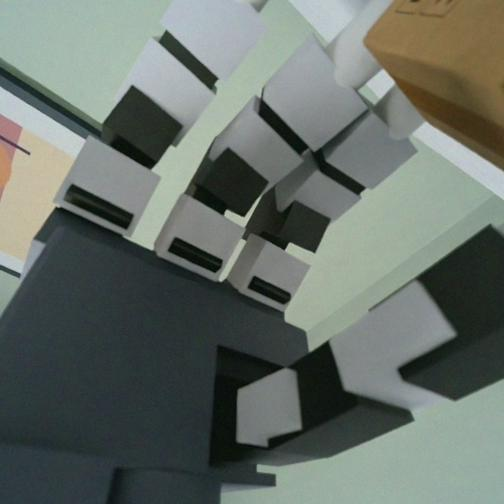

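move:
  joints: {"hand_index_mcp": -0.03, "hand_middle_mcp": -0.03, "hand_thumb_mcp": 0.07}
  cameras: ["wrist_camera"]

Scene clock: 142.43 s.
move: off_target
base_odometry: x=+0.399 y=-0.331 heading=-1.217
base_tilt: forward=-0.3 right=+0.2
base_status: not commanded
joint_positions: joint_1_rad=-0.014 joint_2_rad=+0.125 joint_3_rad=+3.145 joint_4_rad=-1.292 joint_5_rad=-0.009 joint_6_rad=-0.256 joint_7_rad=+0.005 hand_index_mcp=+0.018 hand_index_abd=-0.098 hand_index_pip=+0.006 hand_index_dip=+0.701 hand_middle_mcp=+0.013 hand_middle_abd=+0.098 hand_middle_pip=+0.006 hand_middle_dip=+0.700 hand_ring_mcp=+0.187 hand_ring_abd=+0.101 hand_ring_pip=-0.004 hand_ring_dip=+0.696 hand_thumb_cmc=-0.564 hand_thumb_axl=+0.677 hand_thumb_mcp=+0.129 hand_thumb_ipl=+0.179 hand_current_limit=+0.400 hand_speed=-0.600
joint_status: hand_index_mcp off_target (ended at +0.018, target -0.030); hand_middle_mcp off_target (ended at +0.013, target -0.030); hand_thumb_mcp off_target (ended at +0.129, target +0.070)
hand_state: blocked,goal,goal,goal,blocked,goal,goal,goal,goal,goal,goal,goal,goal,goal,blocked,goal
index_mcp_current_ma: 148
index_abd_current_ma: 2
index_pip_current_ma: 22
index_dip_current_ma: 7
middle_mcp_current_ma: 130
middle_abd_current_ma: -2
middle_pip_current_ma: 23
middle_dip_current_ma: 6
ring_mcp_current_ma: -27
ring_abd_current_ma: 1
ring_pip_current_ma: 3
ring_dip_current_ma: 0
thumb_cmc_current_ma: 10
thumb_axl_current_ma: -1
thumb_mcp_current_ma: 249
thumb_ipl_current_ma: 32
hand_goal_index_mcp: -0.030
hand_goal_index_abd: -0.100
hand_goal_index_pip: -0.006
hand_goal_index_dip: 0.696
hand_goal_middle_mcp: -0.030
hand_goal_middle_abd: 0.100
hand_goal_middle_pip: -0.006
hand_goal_middle_dip: 0.696
hand_goal_ring_mcp: 0.200
hand_goal_ring_abd: 0.100
hand_goal_ring_pip: -0.006
hand_goal_ring_dip: 0.696
hand_goal_thumb_cmc: -0.570
hand_goal_thumb_axl: 0.678
hand_goal_thumb_mcp: 0.070
hand_goal_thumb_ipl: 0.168
motor_effort: joint_1_rad=-1(1) joint_2_rad=-22(22) joint_3_rad=+0(0) joint_4_rad=+17(17) joint_5_rad=+0(0) joint_6_rad=+9(9) joint_7_rad=+1(1)
hand_pose: x=+0.7732 y=+0.0317 z=+1.0319 quat_wxyz=(+0.477, -0.527, +0.523, -0.470) (m; base frame)
hand_target: x=+0.7768 y=+0.0222 z=+1.0361 quat_wxyz=(+0.484, -0.513, +0.516, -0.487) (m; base frame)
hand_status: not commanded
pictures: wrist_camera

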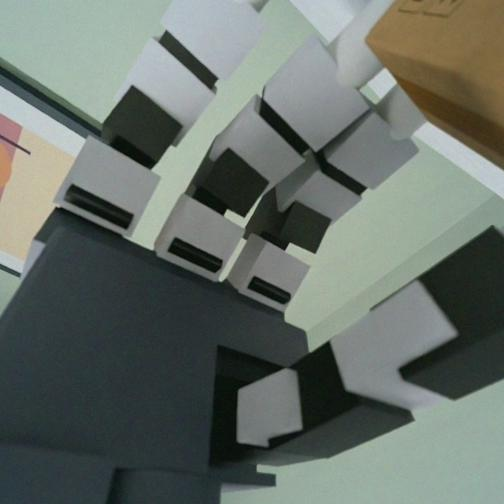

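move:
  joints: {"hand_current_limit": 0.5, "hand_index_mcp": -0.07, "hand_middle_mcp": -0.075, "hand_thumb_mcp": 0.03}

move:
  joints: {"joint_2_rad": 0.16, "joint_4_rad": -1.20, "joint_6_rad": -0.28}
  min_time_s: 2.5
  cameras: ["wrist_camera"]

Scene clock: 147.23 s.
move: off_target
base_odometry: x=+0.399 y=-0.331 heading=-1.217
base_tilt: forward=-0.3 right=+0.2
base_status: not commanded
joint_positions: joint_1_rad=-0.014 joint_2_rad=+0.125 joint_3_rad=+3.145 joint_4_rad=-1.292 joint_5_rad=-0.009 joint_6_rad=-0.255 joint_7_rad=+0.005 hand_index_mcp=+0.006 hand_index_abd=-0.098 hand_index_pip=+0.013 hand_index_dip=+0.705 hand_middle_mcp=-0.002 hand_middle_abd=+0.096 hand_middle_pip=+0.015 hand_middle_dip=+0.704 hand_ring_mcp=+0.187 hand_ring_abd=+0.101 hand_ring_pip=-0.004 hand_ring_dip=+0.696 hand_thumb_cmc=-0.558 hand_thumb_axl=+0.678 hand_thumb_mcp=+0.127 hand_thumb_ipl=+0.187 hand_current_limit=+0.500 hand_speed=-0.600
joint_status: hand_index_mcp off_target (ended at +0.006, target -0.070); hand_middle_mcp off_target (ended at -0.002, target -0.075); hand_thumb_mcp off_target (ended at +0.127, target +0.030); the others done
hand_state: blocked,goal,goal,goal,blocked,goal,blocked,goal,goal,goal,goal,goal,goal,goal,blocked,goal
index_mcp_current_ma: 269
index_abd_current_ma: 1
index_pip_current_ma: 43
index_dip_current_ma: 16
middle_mcp_current_ma: 250
middle_abd_current_ma: -5
middle_pip_current_ma: 46
middle_dip_current_ma: 14
ring_mcp_current_ma: -27
ring_abd_current_ma: 1
ring_pip_current_ma: 3
ring_dip_current_ma: 0
thumb_cmc_current_ma: 24
thumb_axl_current_ma: 0
thumb_mcp_current_ma: 412
thumb_ipl_current_ma: 60
hand_goal_index_mcp: -0.070
hand_goal_index_abd: -0.100
hand_goal_index_pip: -0.006
hand_goal_index_dip: 0.696
hand_goal_middle_mcp: -0.074
hand_goal_middle_abd: 0.100
hand_goal_middle_pip: -0.006
hand_goal_middle_dip: 0.696
hand_goal_ring_mcp: 0.200
hand_goal_ring_abd: 0.100
hand_goal_ring_pip: -0.006
hand_goal_ring_dip: 0.696
hand_goal_thumb_cmc: -0.570
hand_goal_thumb_axl: 0.678
hand_goal_thumb_mcp: 0.030
hand_goal_thumb_ipl: 0.168
motor_effort: joint_1_rad=-1(2) joint_2_rad=-21(21) joint_3_rad=+0(0) joint_4_rad=+16(17) joint_5_rad=+0(1) joint_6_rad=+9(9) joint_7_rad=+1(1)
hand_pose: x=+0.7733 y=+0.0317 z=+1.0323 quat_wxyz=(+0.478, -0.527, +0.522, -0.470) (m; base frame)
hand_target: x=+0.7768 y=+0.0222 z=+1.0361 quat_wxyz=(+0.484, -0.513, +0.516, -0.487) (m; base frame)
hand_status: not commanded
pictures: none

Scene clock: 150.03 s.
move: done
base_odometry: x=+0.399 y=-0.331 heading=-1.217
base_tilt: forward=-0.3 right=+0.2
base_status: not commanded
joint_positions: joint_1_rad=-0.014 joint_2_rad=+0.131 joint_3_rad=+3.145 joint_4_rad=-1.222 joint_5_rad=-0.009 joint_6_rad=-0.255 joint_7_rad=+0.005 hand_index_mcp=+0.004 hand_index_abd=-0.099 hand_index_pip=+0.014 hand_index_dip=+0.706 hand_middle_mcp=-0.007 hand_middle_abd=+0.094 hand_middle_pip=+0.017 hand_middle_dip=+0.707 hand_ring_mcp=+0.187 hand_ring_abd=+0.101 hand_ring_pip=-0.004 hand_ring_dip=+0.696 hand_thumb_cmc=-0.555 hand_thumb_axl=+0.678 hand_thumb_mcp=+0.127 hand_thumb_ipl=+0.188 hand_current_limit=+0.500 hand_speed=-0.600
joint_status: all done
hand_state: blocked,goal,blocked,goal,blocked,goal,blocked,goal,goal,goal,goal,goal,goal,goal,blocked,goal
index_mcp_current_ma: 261
index_abd_current_ma: 1
index_pip_current_ma: 46
index_dip_current_ma: 18
middle_mcp_current_ma: 228
middle_abd_current_ma: -7
middle_pip_current_ma: 55
middle_dip_current_ma: 20
ring_mcp_current_ma: -27
ring_abd_current_ma: 1
ring_pip_current_ma: 3
ring_dip_current_ma: 0
thumb_cmc_current_ma: 31
thumb_axl_current_ma: 0
thumb_mcp_current_ma: 412
thumb_ipl_current_ma: 65
hand_goal_index_mcp: -0.070
hand_goal_index_abd: -0.100
hand_goal_index_pip: -0.006
hand_goal_index_dip: 0.696
hand_goal_middle_mcp: -0.074
hand_goal_middle_abd: 0.100
hand_goal_middle_pip: -0.006
hand_goal_middle_dip: 0.696
hand_goal_ring_mcp: 0.200
hand_goal_ring_abd: 0.100
hand_goal_ring_pip: -0.006
hand_goal_ring_dip: 0.696
hand_goal_thumb_cmc: -0.570
hand_goal_thumb_axl: 0.678
hand_goal_thumb_mcp: 0.030
hand_goal_thumb_ipl: 0.168
motor_effort: joint_1_rad=-1(2) joint_2_rad=-22(23) joint_3_rad=+0(0) joint_4_rad=+18(18) joint_5_rad=+0(1) joint_6_rad=+9(10) joint_7_rad=+0(1)
hand_pose: x=+0.7786 y=+0.0318 z=+1.0709 quat_wxyz=(+0.494, -0.512, +0.507, -0.487) (m; base frame)
hand_target: x=+0.7885 y=+0.0214 z=+1.0574 quat_wxyz=(+0.480, -0.515, +0.519, -0.484) (m; base frame)
hand_status: not commanded
pictures: wrist_camera

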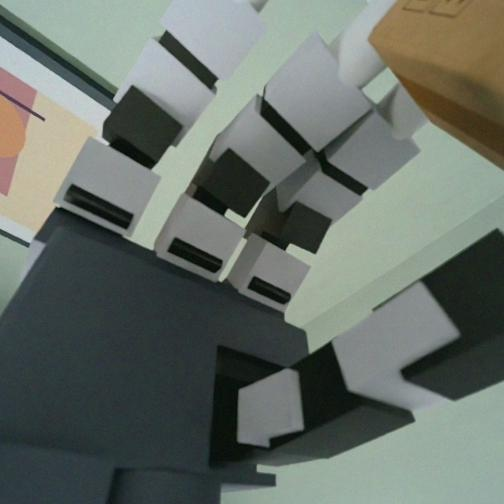

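move:
  base: {"translate_m": -0.3325, "strafe_m": -1.995}
  speeds: {"strafe_m": 0.45}
  joints: {"joint_1_rad": 0, "joint_2_rad": -0.927, "joint_4_rad": -1.208, "joint_6_rad": -1.40}
  min_time_s: 3

move:
  base: {"rotate_rad": -3.019}
  speeds: {"rotate_rad": 1.2}
  cameras: ["all"]

Scene clock: 179.90 s.
move: done
base_odometry: x=-1.588 y=-0.709 heading=-1.218
base_tilt: forward=-0.4 right=+0.2
base_status: done
joint_positions: joint_1_rad=-0.010 joint_2_rad=-0.919 joint_3_rad=+3.145 joint_4_rad=-1.220 joint_5_rad=-0.003 joint_6_rad=-1.328 joint_7_rad=+0.005 hand_index_mcp=+0.004 hand_index_abd=-0.100 hand_index_pip=+0.015 hand_index_dip=+0.706 hand_middle_mcp=-0.008 hand_middle_abd=+0.094 hand_middle_pip=+0.018 hand_middle_dip=+0.707 hand_ring_mcp=+0.188 hand_ring_abd=+0.101 hand_ring_pip=-0.004 hand_ring_dip=+0.696 hand_thumb_cmc=-0.554 hand_thumb_axl=+0.678 hand_thumb_mcp=+0.127 hand_thumb_ipl=+0.188 hand_current_limit=+0.500 hand_speed=-0.600
joint_status: all done
hand_state: blocked,goal,blocked,goal,blocked,goal,blocked,goal,goal,goal,goal,goal,goal,goal,blocked,blocked
index_mcp_current_ma: 259
index_abd_current_ma: 0
index_pip_current_ma: 46
index_dip_current_ma: 18
middle_mcp_current_ma: 224
middle_abd_current_ma: -8
middle_pip_current_ma: 55
middle_dip_current_ma: 20
ring_mcp_current_ma: -26
ring_abd_current_ma: 1
ring_pip_current_ma: 3
ring_dip_current_ma: 0
thumb_cmc_current_ma: 34
thumb_axl_current_ma: 0
thumb_mcp_current_ma: 412
thumb_ipl_current_ma: 67
hand_goal_index_mcp: -0.070
hand_goal_index_abd: -0.100
hand_goal_index_pip: -0.006
hand_goal_index_dip: 0.696
hand_goal_middle_mcp: -0.074
hand_goal_middle_abd: 0.100
hand_goal_middle_pip: -0.006
hand_goal_middle_dip: 0.696
hand_goal_ring_mcp: 0.200
hand_goal_ring_abd: 0.100
hand_goal_ring_pip: -0.006
hand_goal_ring_dip: 0.696
hand_goal_thumb_cmc: -0.570
hand_goal_thumb_axl: 0.678
hand_goal_thumb_mcp: 0.030
hand_goal_thumb_ipl: 0.168
motor_effort: joint_1_rad=-1(2) joint_2_rad=+16(25) joint_3_rad=+1(1) joint_4_rad=+8(20) joint_5_rad=+0(1) joint_6_rad=+10(11) joint_7_rad=+1(1)
hand_pose: x=+0.1738 y=+0.0238 z=+1.1348 quat_wxyz=(+0.487, -0.518, +0.511, -0.483) (m; base frame)
hand_target: x=+0.1606 y=+0.0171 z=+1.1193 quat_wxyz=(+0.470, -0.513, +0.540, -0.474) (m; base frame)
hand_status: not commanded
pictures: none

Scene clock: 183.47 s.
move: done
base_odometry: x=-1.588 y=-0.709 heading=+2.047
base_tilt: forward=-0.3 right=+0.2
base_status: done
joint_positions: joint_1_rad=-0.009 joint_2_rad=-0.919 joint_3_rad=+3.145 joint_4_rad=-1.220 joint_5_rad=-0.003 joint_6_rad=-1.328 joint_7_rad=+0.005 hand_index_mcp=+0.004 hand_index_abd=-0.100 hand_index_pip=+0.015 hand_index_dip=+0.706 hand_middle_mcp=-0.008 hand_middle_abd=+0.094 hand_middle_pip=+0.018 hand_middle_dip=+0.707 hand_ring_mcp=+0.188 hand_ring_abd=+0.101 hand_ring_pip=-0.004 hand_ring_dip=+0.696 hand_thumb_cmc=-0.554 hand_thumb_axl=+0.678 hand_thumb_mcp=+0.127 hand_thumb_ipl=+0.188 hand_current_limit=+0.500 hand_speed=-0.600
joint_status: not commanded
hand_state: blocked,goal,blocked,goal,blocked,goal,blocked,goal,goal,goal,goal,goal,goal,goal,blocked,blocked
index_mcp_current_ma: 259
index_abd_current_ma: 0
index_pip_current_ma: 46
index_dip_current_ma: 18
middle_mcp_current_ma: 224
middle_abd_current_ma: -8
middle_pip_current_ma: 55
middle_dip_current_ma: 20
ring_mcp_current_ma: -26
ring_abd_current_ma: 1
ring_pip_current_ma: 3
ring_dip_current_ma: 0
thumb_cmc_current_ma: 34
thumb_axl_current_ma: 0
thumb_mcp_current_ma: 413
thumb_ipl_current_ma: 67
hand_goal_index_mcp: -0.070
hand_goal_index_abd: -0.100
hand_goal_index_pip: -0.006
hand_goal_index_dip: 0.696
hand_goal_middle_mcp: -0.074
hand_goal_middle_abd: 0.100
hand_goal_middle_pip: -0.006
hand_goal_middle_dip: 0.696
hand_goal_ring_mcp: 0.200
hand_goal_ring_abd: 0.100
hand_goal_ring_pip: -0.006
hand_goal_ring_dip: 0.696
hand_goal_thumb_cmc: -0.570
hand_goal_thumb_axl: 0.678
hand_goal_thumb_mcp: 0.030
hand_goal_thumb_ipl: 0.168
motor_effort: joint_1_rad=-1(2) joint_2_rad=+16(18) joint_3_rad=+0(1) joint_4_rad=+9(9) joint_5_rad=+0(1) joint_6_rad=+9(10) joint_7_rad=+0(1)
hand_pose: x=+0.1737 y=+0.0238 z=+1.1348 quat_wxyz=(+0.487, -0.518, +0.511, -0.483) (m; base frame)
hand_target: x=+0.1606 y=+0.0171 z=+1.1193 quat_wxyz=(+0.470, -0.513, +0.540, -0.474) (m; base frame)
hand_status: not commanded
pictures: base_camera, wrist_camera

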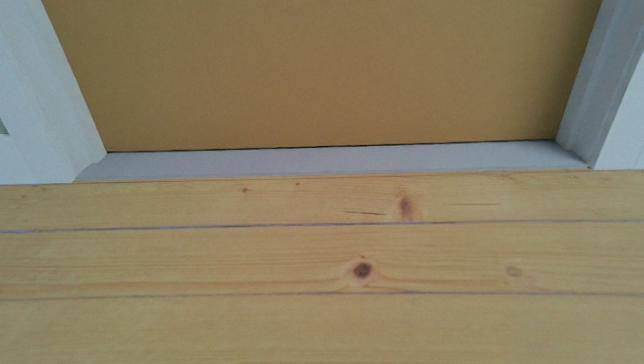

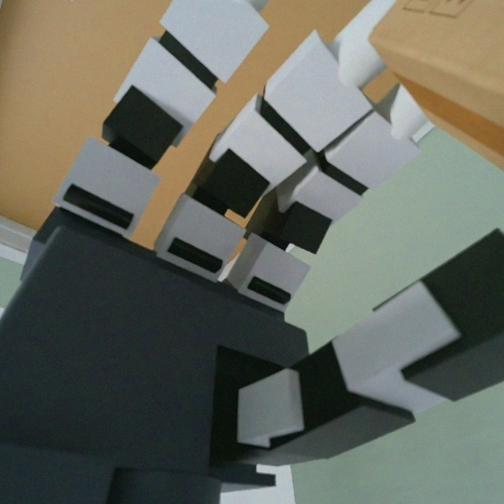

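move:
  base: {"rotate_rad": 0.62}
  speeds: {"rotate_rad": 1.0}

move:
  base: {"translate_m": 0.370, "strafe_m": -0.326}
  speeds: {"translate_m": 0.3}

move:
  base: {"translate_m": 0.303, "strafe_m": -0.212}
  speeds: {"translate_m": 0.12}
  cameras: ["all"]

Scene clock: 195.97 s.
move: done
base_odometry: x=-1.588 y=-0.709 heading=+2.666
base_tilt: forward=-0.3 right=+0.2
base_status: done
joint_positions: joint_1_rad=-0.009 joint_2_rad=-0.919 joint_3_rad=+3.145 joint_4_rad=-1.220 joint_5_rad=-0.003 joint_6_rad=-1.328 joint_7_rad=+0.005 hand_index_mcp=+0.004 hand_index_abd=-0.100 hand_index_pip=+0.015 hand_index_dip=+0.706 hand_middle_mcp=-0.008 hand_middle_abd=+0.094 hand_middle_pip=+0.018 hand_middle_dip=+0.707 hand_ring_mcp=+0.188 hand_ring_abd=+0.101 hand_ring_pip=-0.004 hand_ring_dip=+0.696 hand_thumb_cmc=-0.554 hand_thumb_axl=+0.678 hand_thumb_mcp=+0.127 hand_thumb_ipl=+0.188 hand_current_limit=+0.500 hand_speed=-0.600
joint_status: not commanded
hand_state: blocked,goal,blocked,goal,blocked,goal,blocked,goal,goal,goal,goal,goal,goal,goal,blocked,blocked
index_mcp_current_ma: 259
index_abd_current_ma: 0
index_pip_current_ma: 46
index_dip_current_ma: 18
middle_mcp_current_ma: 224
middle_abd_current_ma: -8
middle_pip_current_ma: 55
middle_dip_current_ma: 20
ring_mcp_current_ma: -26
ring_abd_current_ma: 1
ring_pip_current_ma: 3
ring_dip_current_ma: 0
thumb_cmc_current_ma: 34
thumb_axl_current_ma: 0
thumb_mcp_current_ma: 412
thumb_ipl_current_ma: 67
hand_goal_index_mcp: -0.070
hand_goal_index_abd: -0.100
hand_goal_index_pip: -0.006
hand_goal_index_dip: 0.696
hand_goal_middle_mcp: -0.074
hand_goal_middle_abd: 0.100
hand_goal_middle_pip: -0.006
hand_goal_middle_dip: 0.696
hand_goal_ring_mcp: 0.200
hand_goal_ring_abd: 0.100
hand_goal_ring_pip: -0.006
hand_goal_ring_dip: 0.696
hand_goal_thumb_cmc: -0.570
hand_goal_thumb_axl: 0.678
hand_goal_thumb_mcp: 0.030
hand_goal_thumb_ipl: 0.168
motor_effort: joint_1_rad=-1(2) joint_2_rad=+16(17) joint_3_rad=+1(1) joint_4_rad=+8(9) joint_5_rad=+0(1) joint_6_rad=+9(10) joint_7_rad=+0(1)
hand_pose: x=+0.1738 y=+0.0238 z=+1.1348 quat_wxyz=(+0.487, -0.517, +0.511, -0.483) (m; base frame)
hand_target: x=+0.1606 y=+0.0171 z=+1.1193 quat_wxyz=(+0.470, -0.513, +0.540, -0.474) (m; base frame)
hand_status: not commanded
pictures: none

Scene clock: 198.60 s.
move: done
base_odometry: x=-1.767 y=-0.250 heading=+2.666
base_tilt: forward=-0.3 right=+0.2
base_status: done
joint_positions: joint_1_rad=-0.007 joint_2_rad=-0.919 joint_3_rad=+3.145 joint_4_rad=-1.220 joint_5_rad=-0.002 joint_6_rad=-1.328 joint_7_rad=+0.005 hand_index_mcp=+0.004 hand_index_abd=-0.100 hand_index_pip=+0.015 hand_index_dip=+0.706 hand_middle_mcp=-0.008 hand_middle_abd=+0.094 hand_middle_pip=+0.018 hand_middle_dip=+0.707 hand_ring_mcp=+0.188 hand_ring_abd=+0.101 hand_ring_pip=-0.004 hand_ring_dip=+0.696 hand_thumb_cmc=-0.554 hand_thumb_axl=+0.678 hand_thumb_mcp=+0.127 hand_thumb_ipl=+0.188 hand_current_limit=+0.500 hand_speed=-0.600
joint_status: not commanded
hand_state: blocked,goal,blocked,goal,blocked,goal,blocked,goal,goal,goal,goal,goal,goal,goal,blocked,blocked
index_mcp_current_ma: 259
index_abd_current_ma: 0
index_pip_current_ma: 47
index_dip_current_ma: 18
middle_mcp_current_ma: 222
middle_abd_current_ma: -9
middle_pip_current_ma: 56
middle_dip_current_ma: 20
ring_mcp_current_ma: -26
ring_abd_current_ma: 1
ring_pip_current_ma: 3
ring_dip_current_ma: 0
thumb_cmc_current_ma: 35
thumb_axl_current_ma: 0
thumb_mcp_current_ma: 413
thumb_ipl_current_ma: 67
hand_goal_index_mcp: -0.070
hand_goal_index_abd: -0.100
hand_goal_index_pip: -0.006
hand_goal_index_dip: 0.696
hand_goal_middle_mcp: -0.074
hand_goal_middle_abd: 0.100
hand_goal_middle_pip: -0.006
hand_goal_middle_dip: 0.696
hand_goal_ring_mcp: 0.200
hand_goal_ring_abd: 0.100
hand_goal_ring_pip: -0.006
hand_goal_ring_dip: 0.696
hand_goal_thumb_cmc: -0.570
hand_goal_thumb_axl: 0.678
hand_goal_thumb_mcp: 0.030
hand_goal_thumb_ipl: 0.168
motor_effort: joint_1_rad=-1(3) joint_2_rad=+16(18) joint_3_rad=+0(2) joint_4_rad=+9(9) joint_5_rad=+0(1) joint_6_rad=+9(10) joint_7_rad=+0(1)
hand_pose: x=+0.1734 y=+0.0234 z=+1.1347 quat_wxyz=(+0.486, -0.517, +0.512, -0.484) (m; base frame)
hand_target: x=+0.1606 y=+0.0171 z=+1.1193 quat_wxyz=(+0.470, -0.513, +0.540, -0.474) (m; base frame)
hand_status: not commanded
pictures: none

Scene clock: 205.10 s.
move: time_out
base_odometry: x=-1.938 y=+0.074 heading=+2.668
base_tilt: forward=-0.3 right=+0.2
base_status: translate_m time_out (by the wheels' count: +0.300 of +0.303); strafe_m time_out (by the wheels' count: -0.210 of -0.212)
joint_positions: joint_1_rad=-0.004 joint_2_rad=-0.914 joint_3_rad=+3.145 joint_4_rad=-1.215 joint_5_rad=+0.007 joint_6_rad=-1.333 joint_7_rad=+0.004 hand_index_mcp=+0.003 hand_index_abd=-0.101 hand_index_pip=+0.016 hand_index_dip=+0.706 hand_middle_mcp=-0.011 hand_middle_abd=+0.093 hand_middle_pip=+0.018 hand_middle_dip=+0.707 hand_ring_mcp=+0.190 hand_ring_abd=+0.101 hand_ring_pip=-0.004 hand_ring_dip=+0.696 hand_thumb_cmc=-0.551 hand_thumb_axl=+0.678 hand_thumb_mcp=+0.127 hand_thumb_ipl=+0.189 hand_current_limit=+0.500 hand_speed=-0.600
joint_status: not commanded
hand_state: blocked,goal,blocked,goal,blocked,goal,blocked,goal,goal,goal,goal,goal,goal,goal,blocked,blocked
index_mcp_current_ma: 254
index_abd_current_ma: -1
index_pip_current_ma: 49
index_dip_current_ma: 19
middle_mcp_current_ma: 213
middle_abd_current_ma: -11
middle_pip_current_ma: 58
middle_dip_current_ma: 21
ring_mcp_current_ma: -21
ring_abd_current_ma: 1
ring_pip_current_ma: 3
ring_dip_current_ma: 0
thumb_cmc_current_ma: 42
thumb_axl_current_ma: 0
thumb_mcp_current_ma: 412
thumb_ipl_current_ma: 68
hand_goal_index_mcp: -0.070
hand_goal_index_abd: -0.100
hand_goal_index_pip: -0.006
hand_goal_index_dip: 0.696
hand_goal_middle_mcp: -0.074
hand_goal_middle_abd: 0.100
hand_goal_middle_pip: -0.006
hand_goal_middle_dip: 0.696
hand_goal_ring_mcp: 0.200
hand_goal_ring_abd: 0.100
hand_goal_ring_pip: -0.006
hand_goal_ring_dip: 0.696
hand_goal_thumb_cmc: -0.570
hand_goal_thumb_axl: 0.678
hand_goal_thumb_mcp: 0.030
hand_goal_thumb_ipl: 0.168
motor_effort: joint_1_rad=-2(7) joint_2_rad=+16(22) joint_3_rad=+1(7) joint_4_rad=+8(12) joint_5_rad=+0(4) joint_6_rad=+10(10) joint_7_rad=+0(1)
hand_pose: x=+0.1744 y=+0.0205 z=+1.1351 quat_wxyz=(+0.482, -0.515, +0.516, -0.486) (m; base frame)
hand_target: x=+0.1606 y=+0.0171 z=+1.1193 quat_wxyz=(+0.470, -0.513, +0.540, -0.474) (m; base frame)
hand_status: not commanded
pictures: base_camera, wrist_camera

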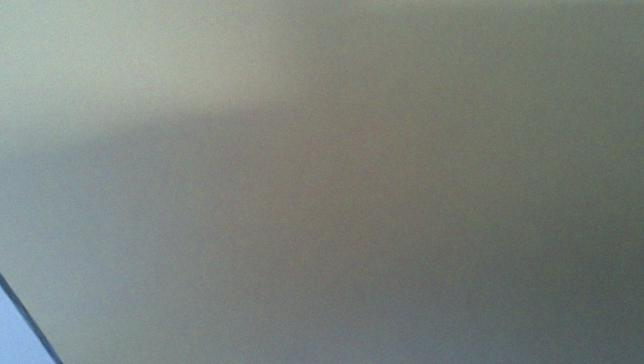

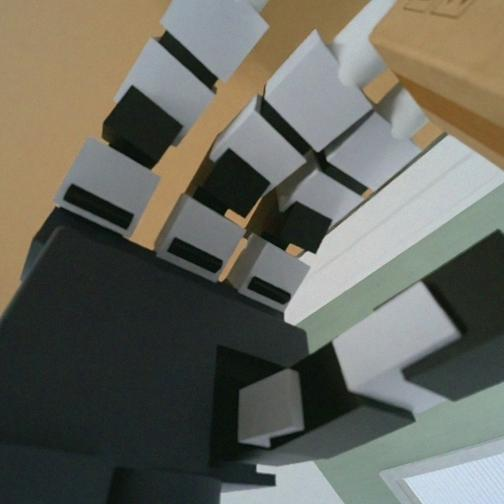

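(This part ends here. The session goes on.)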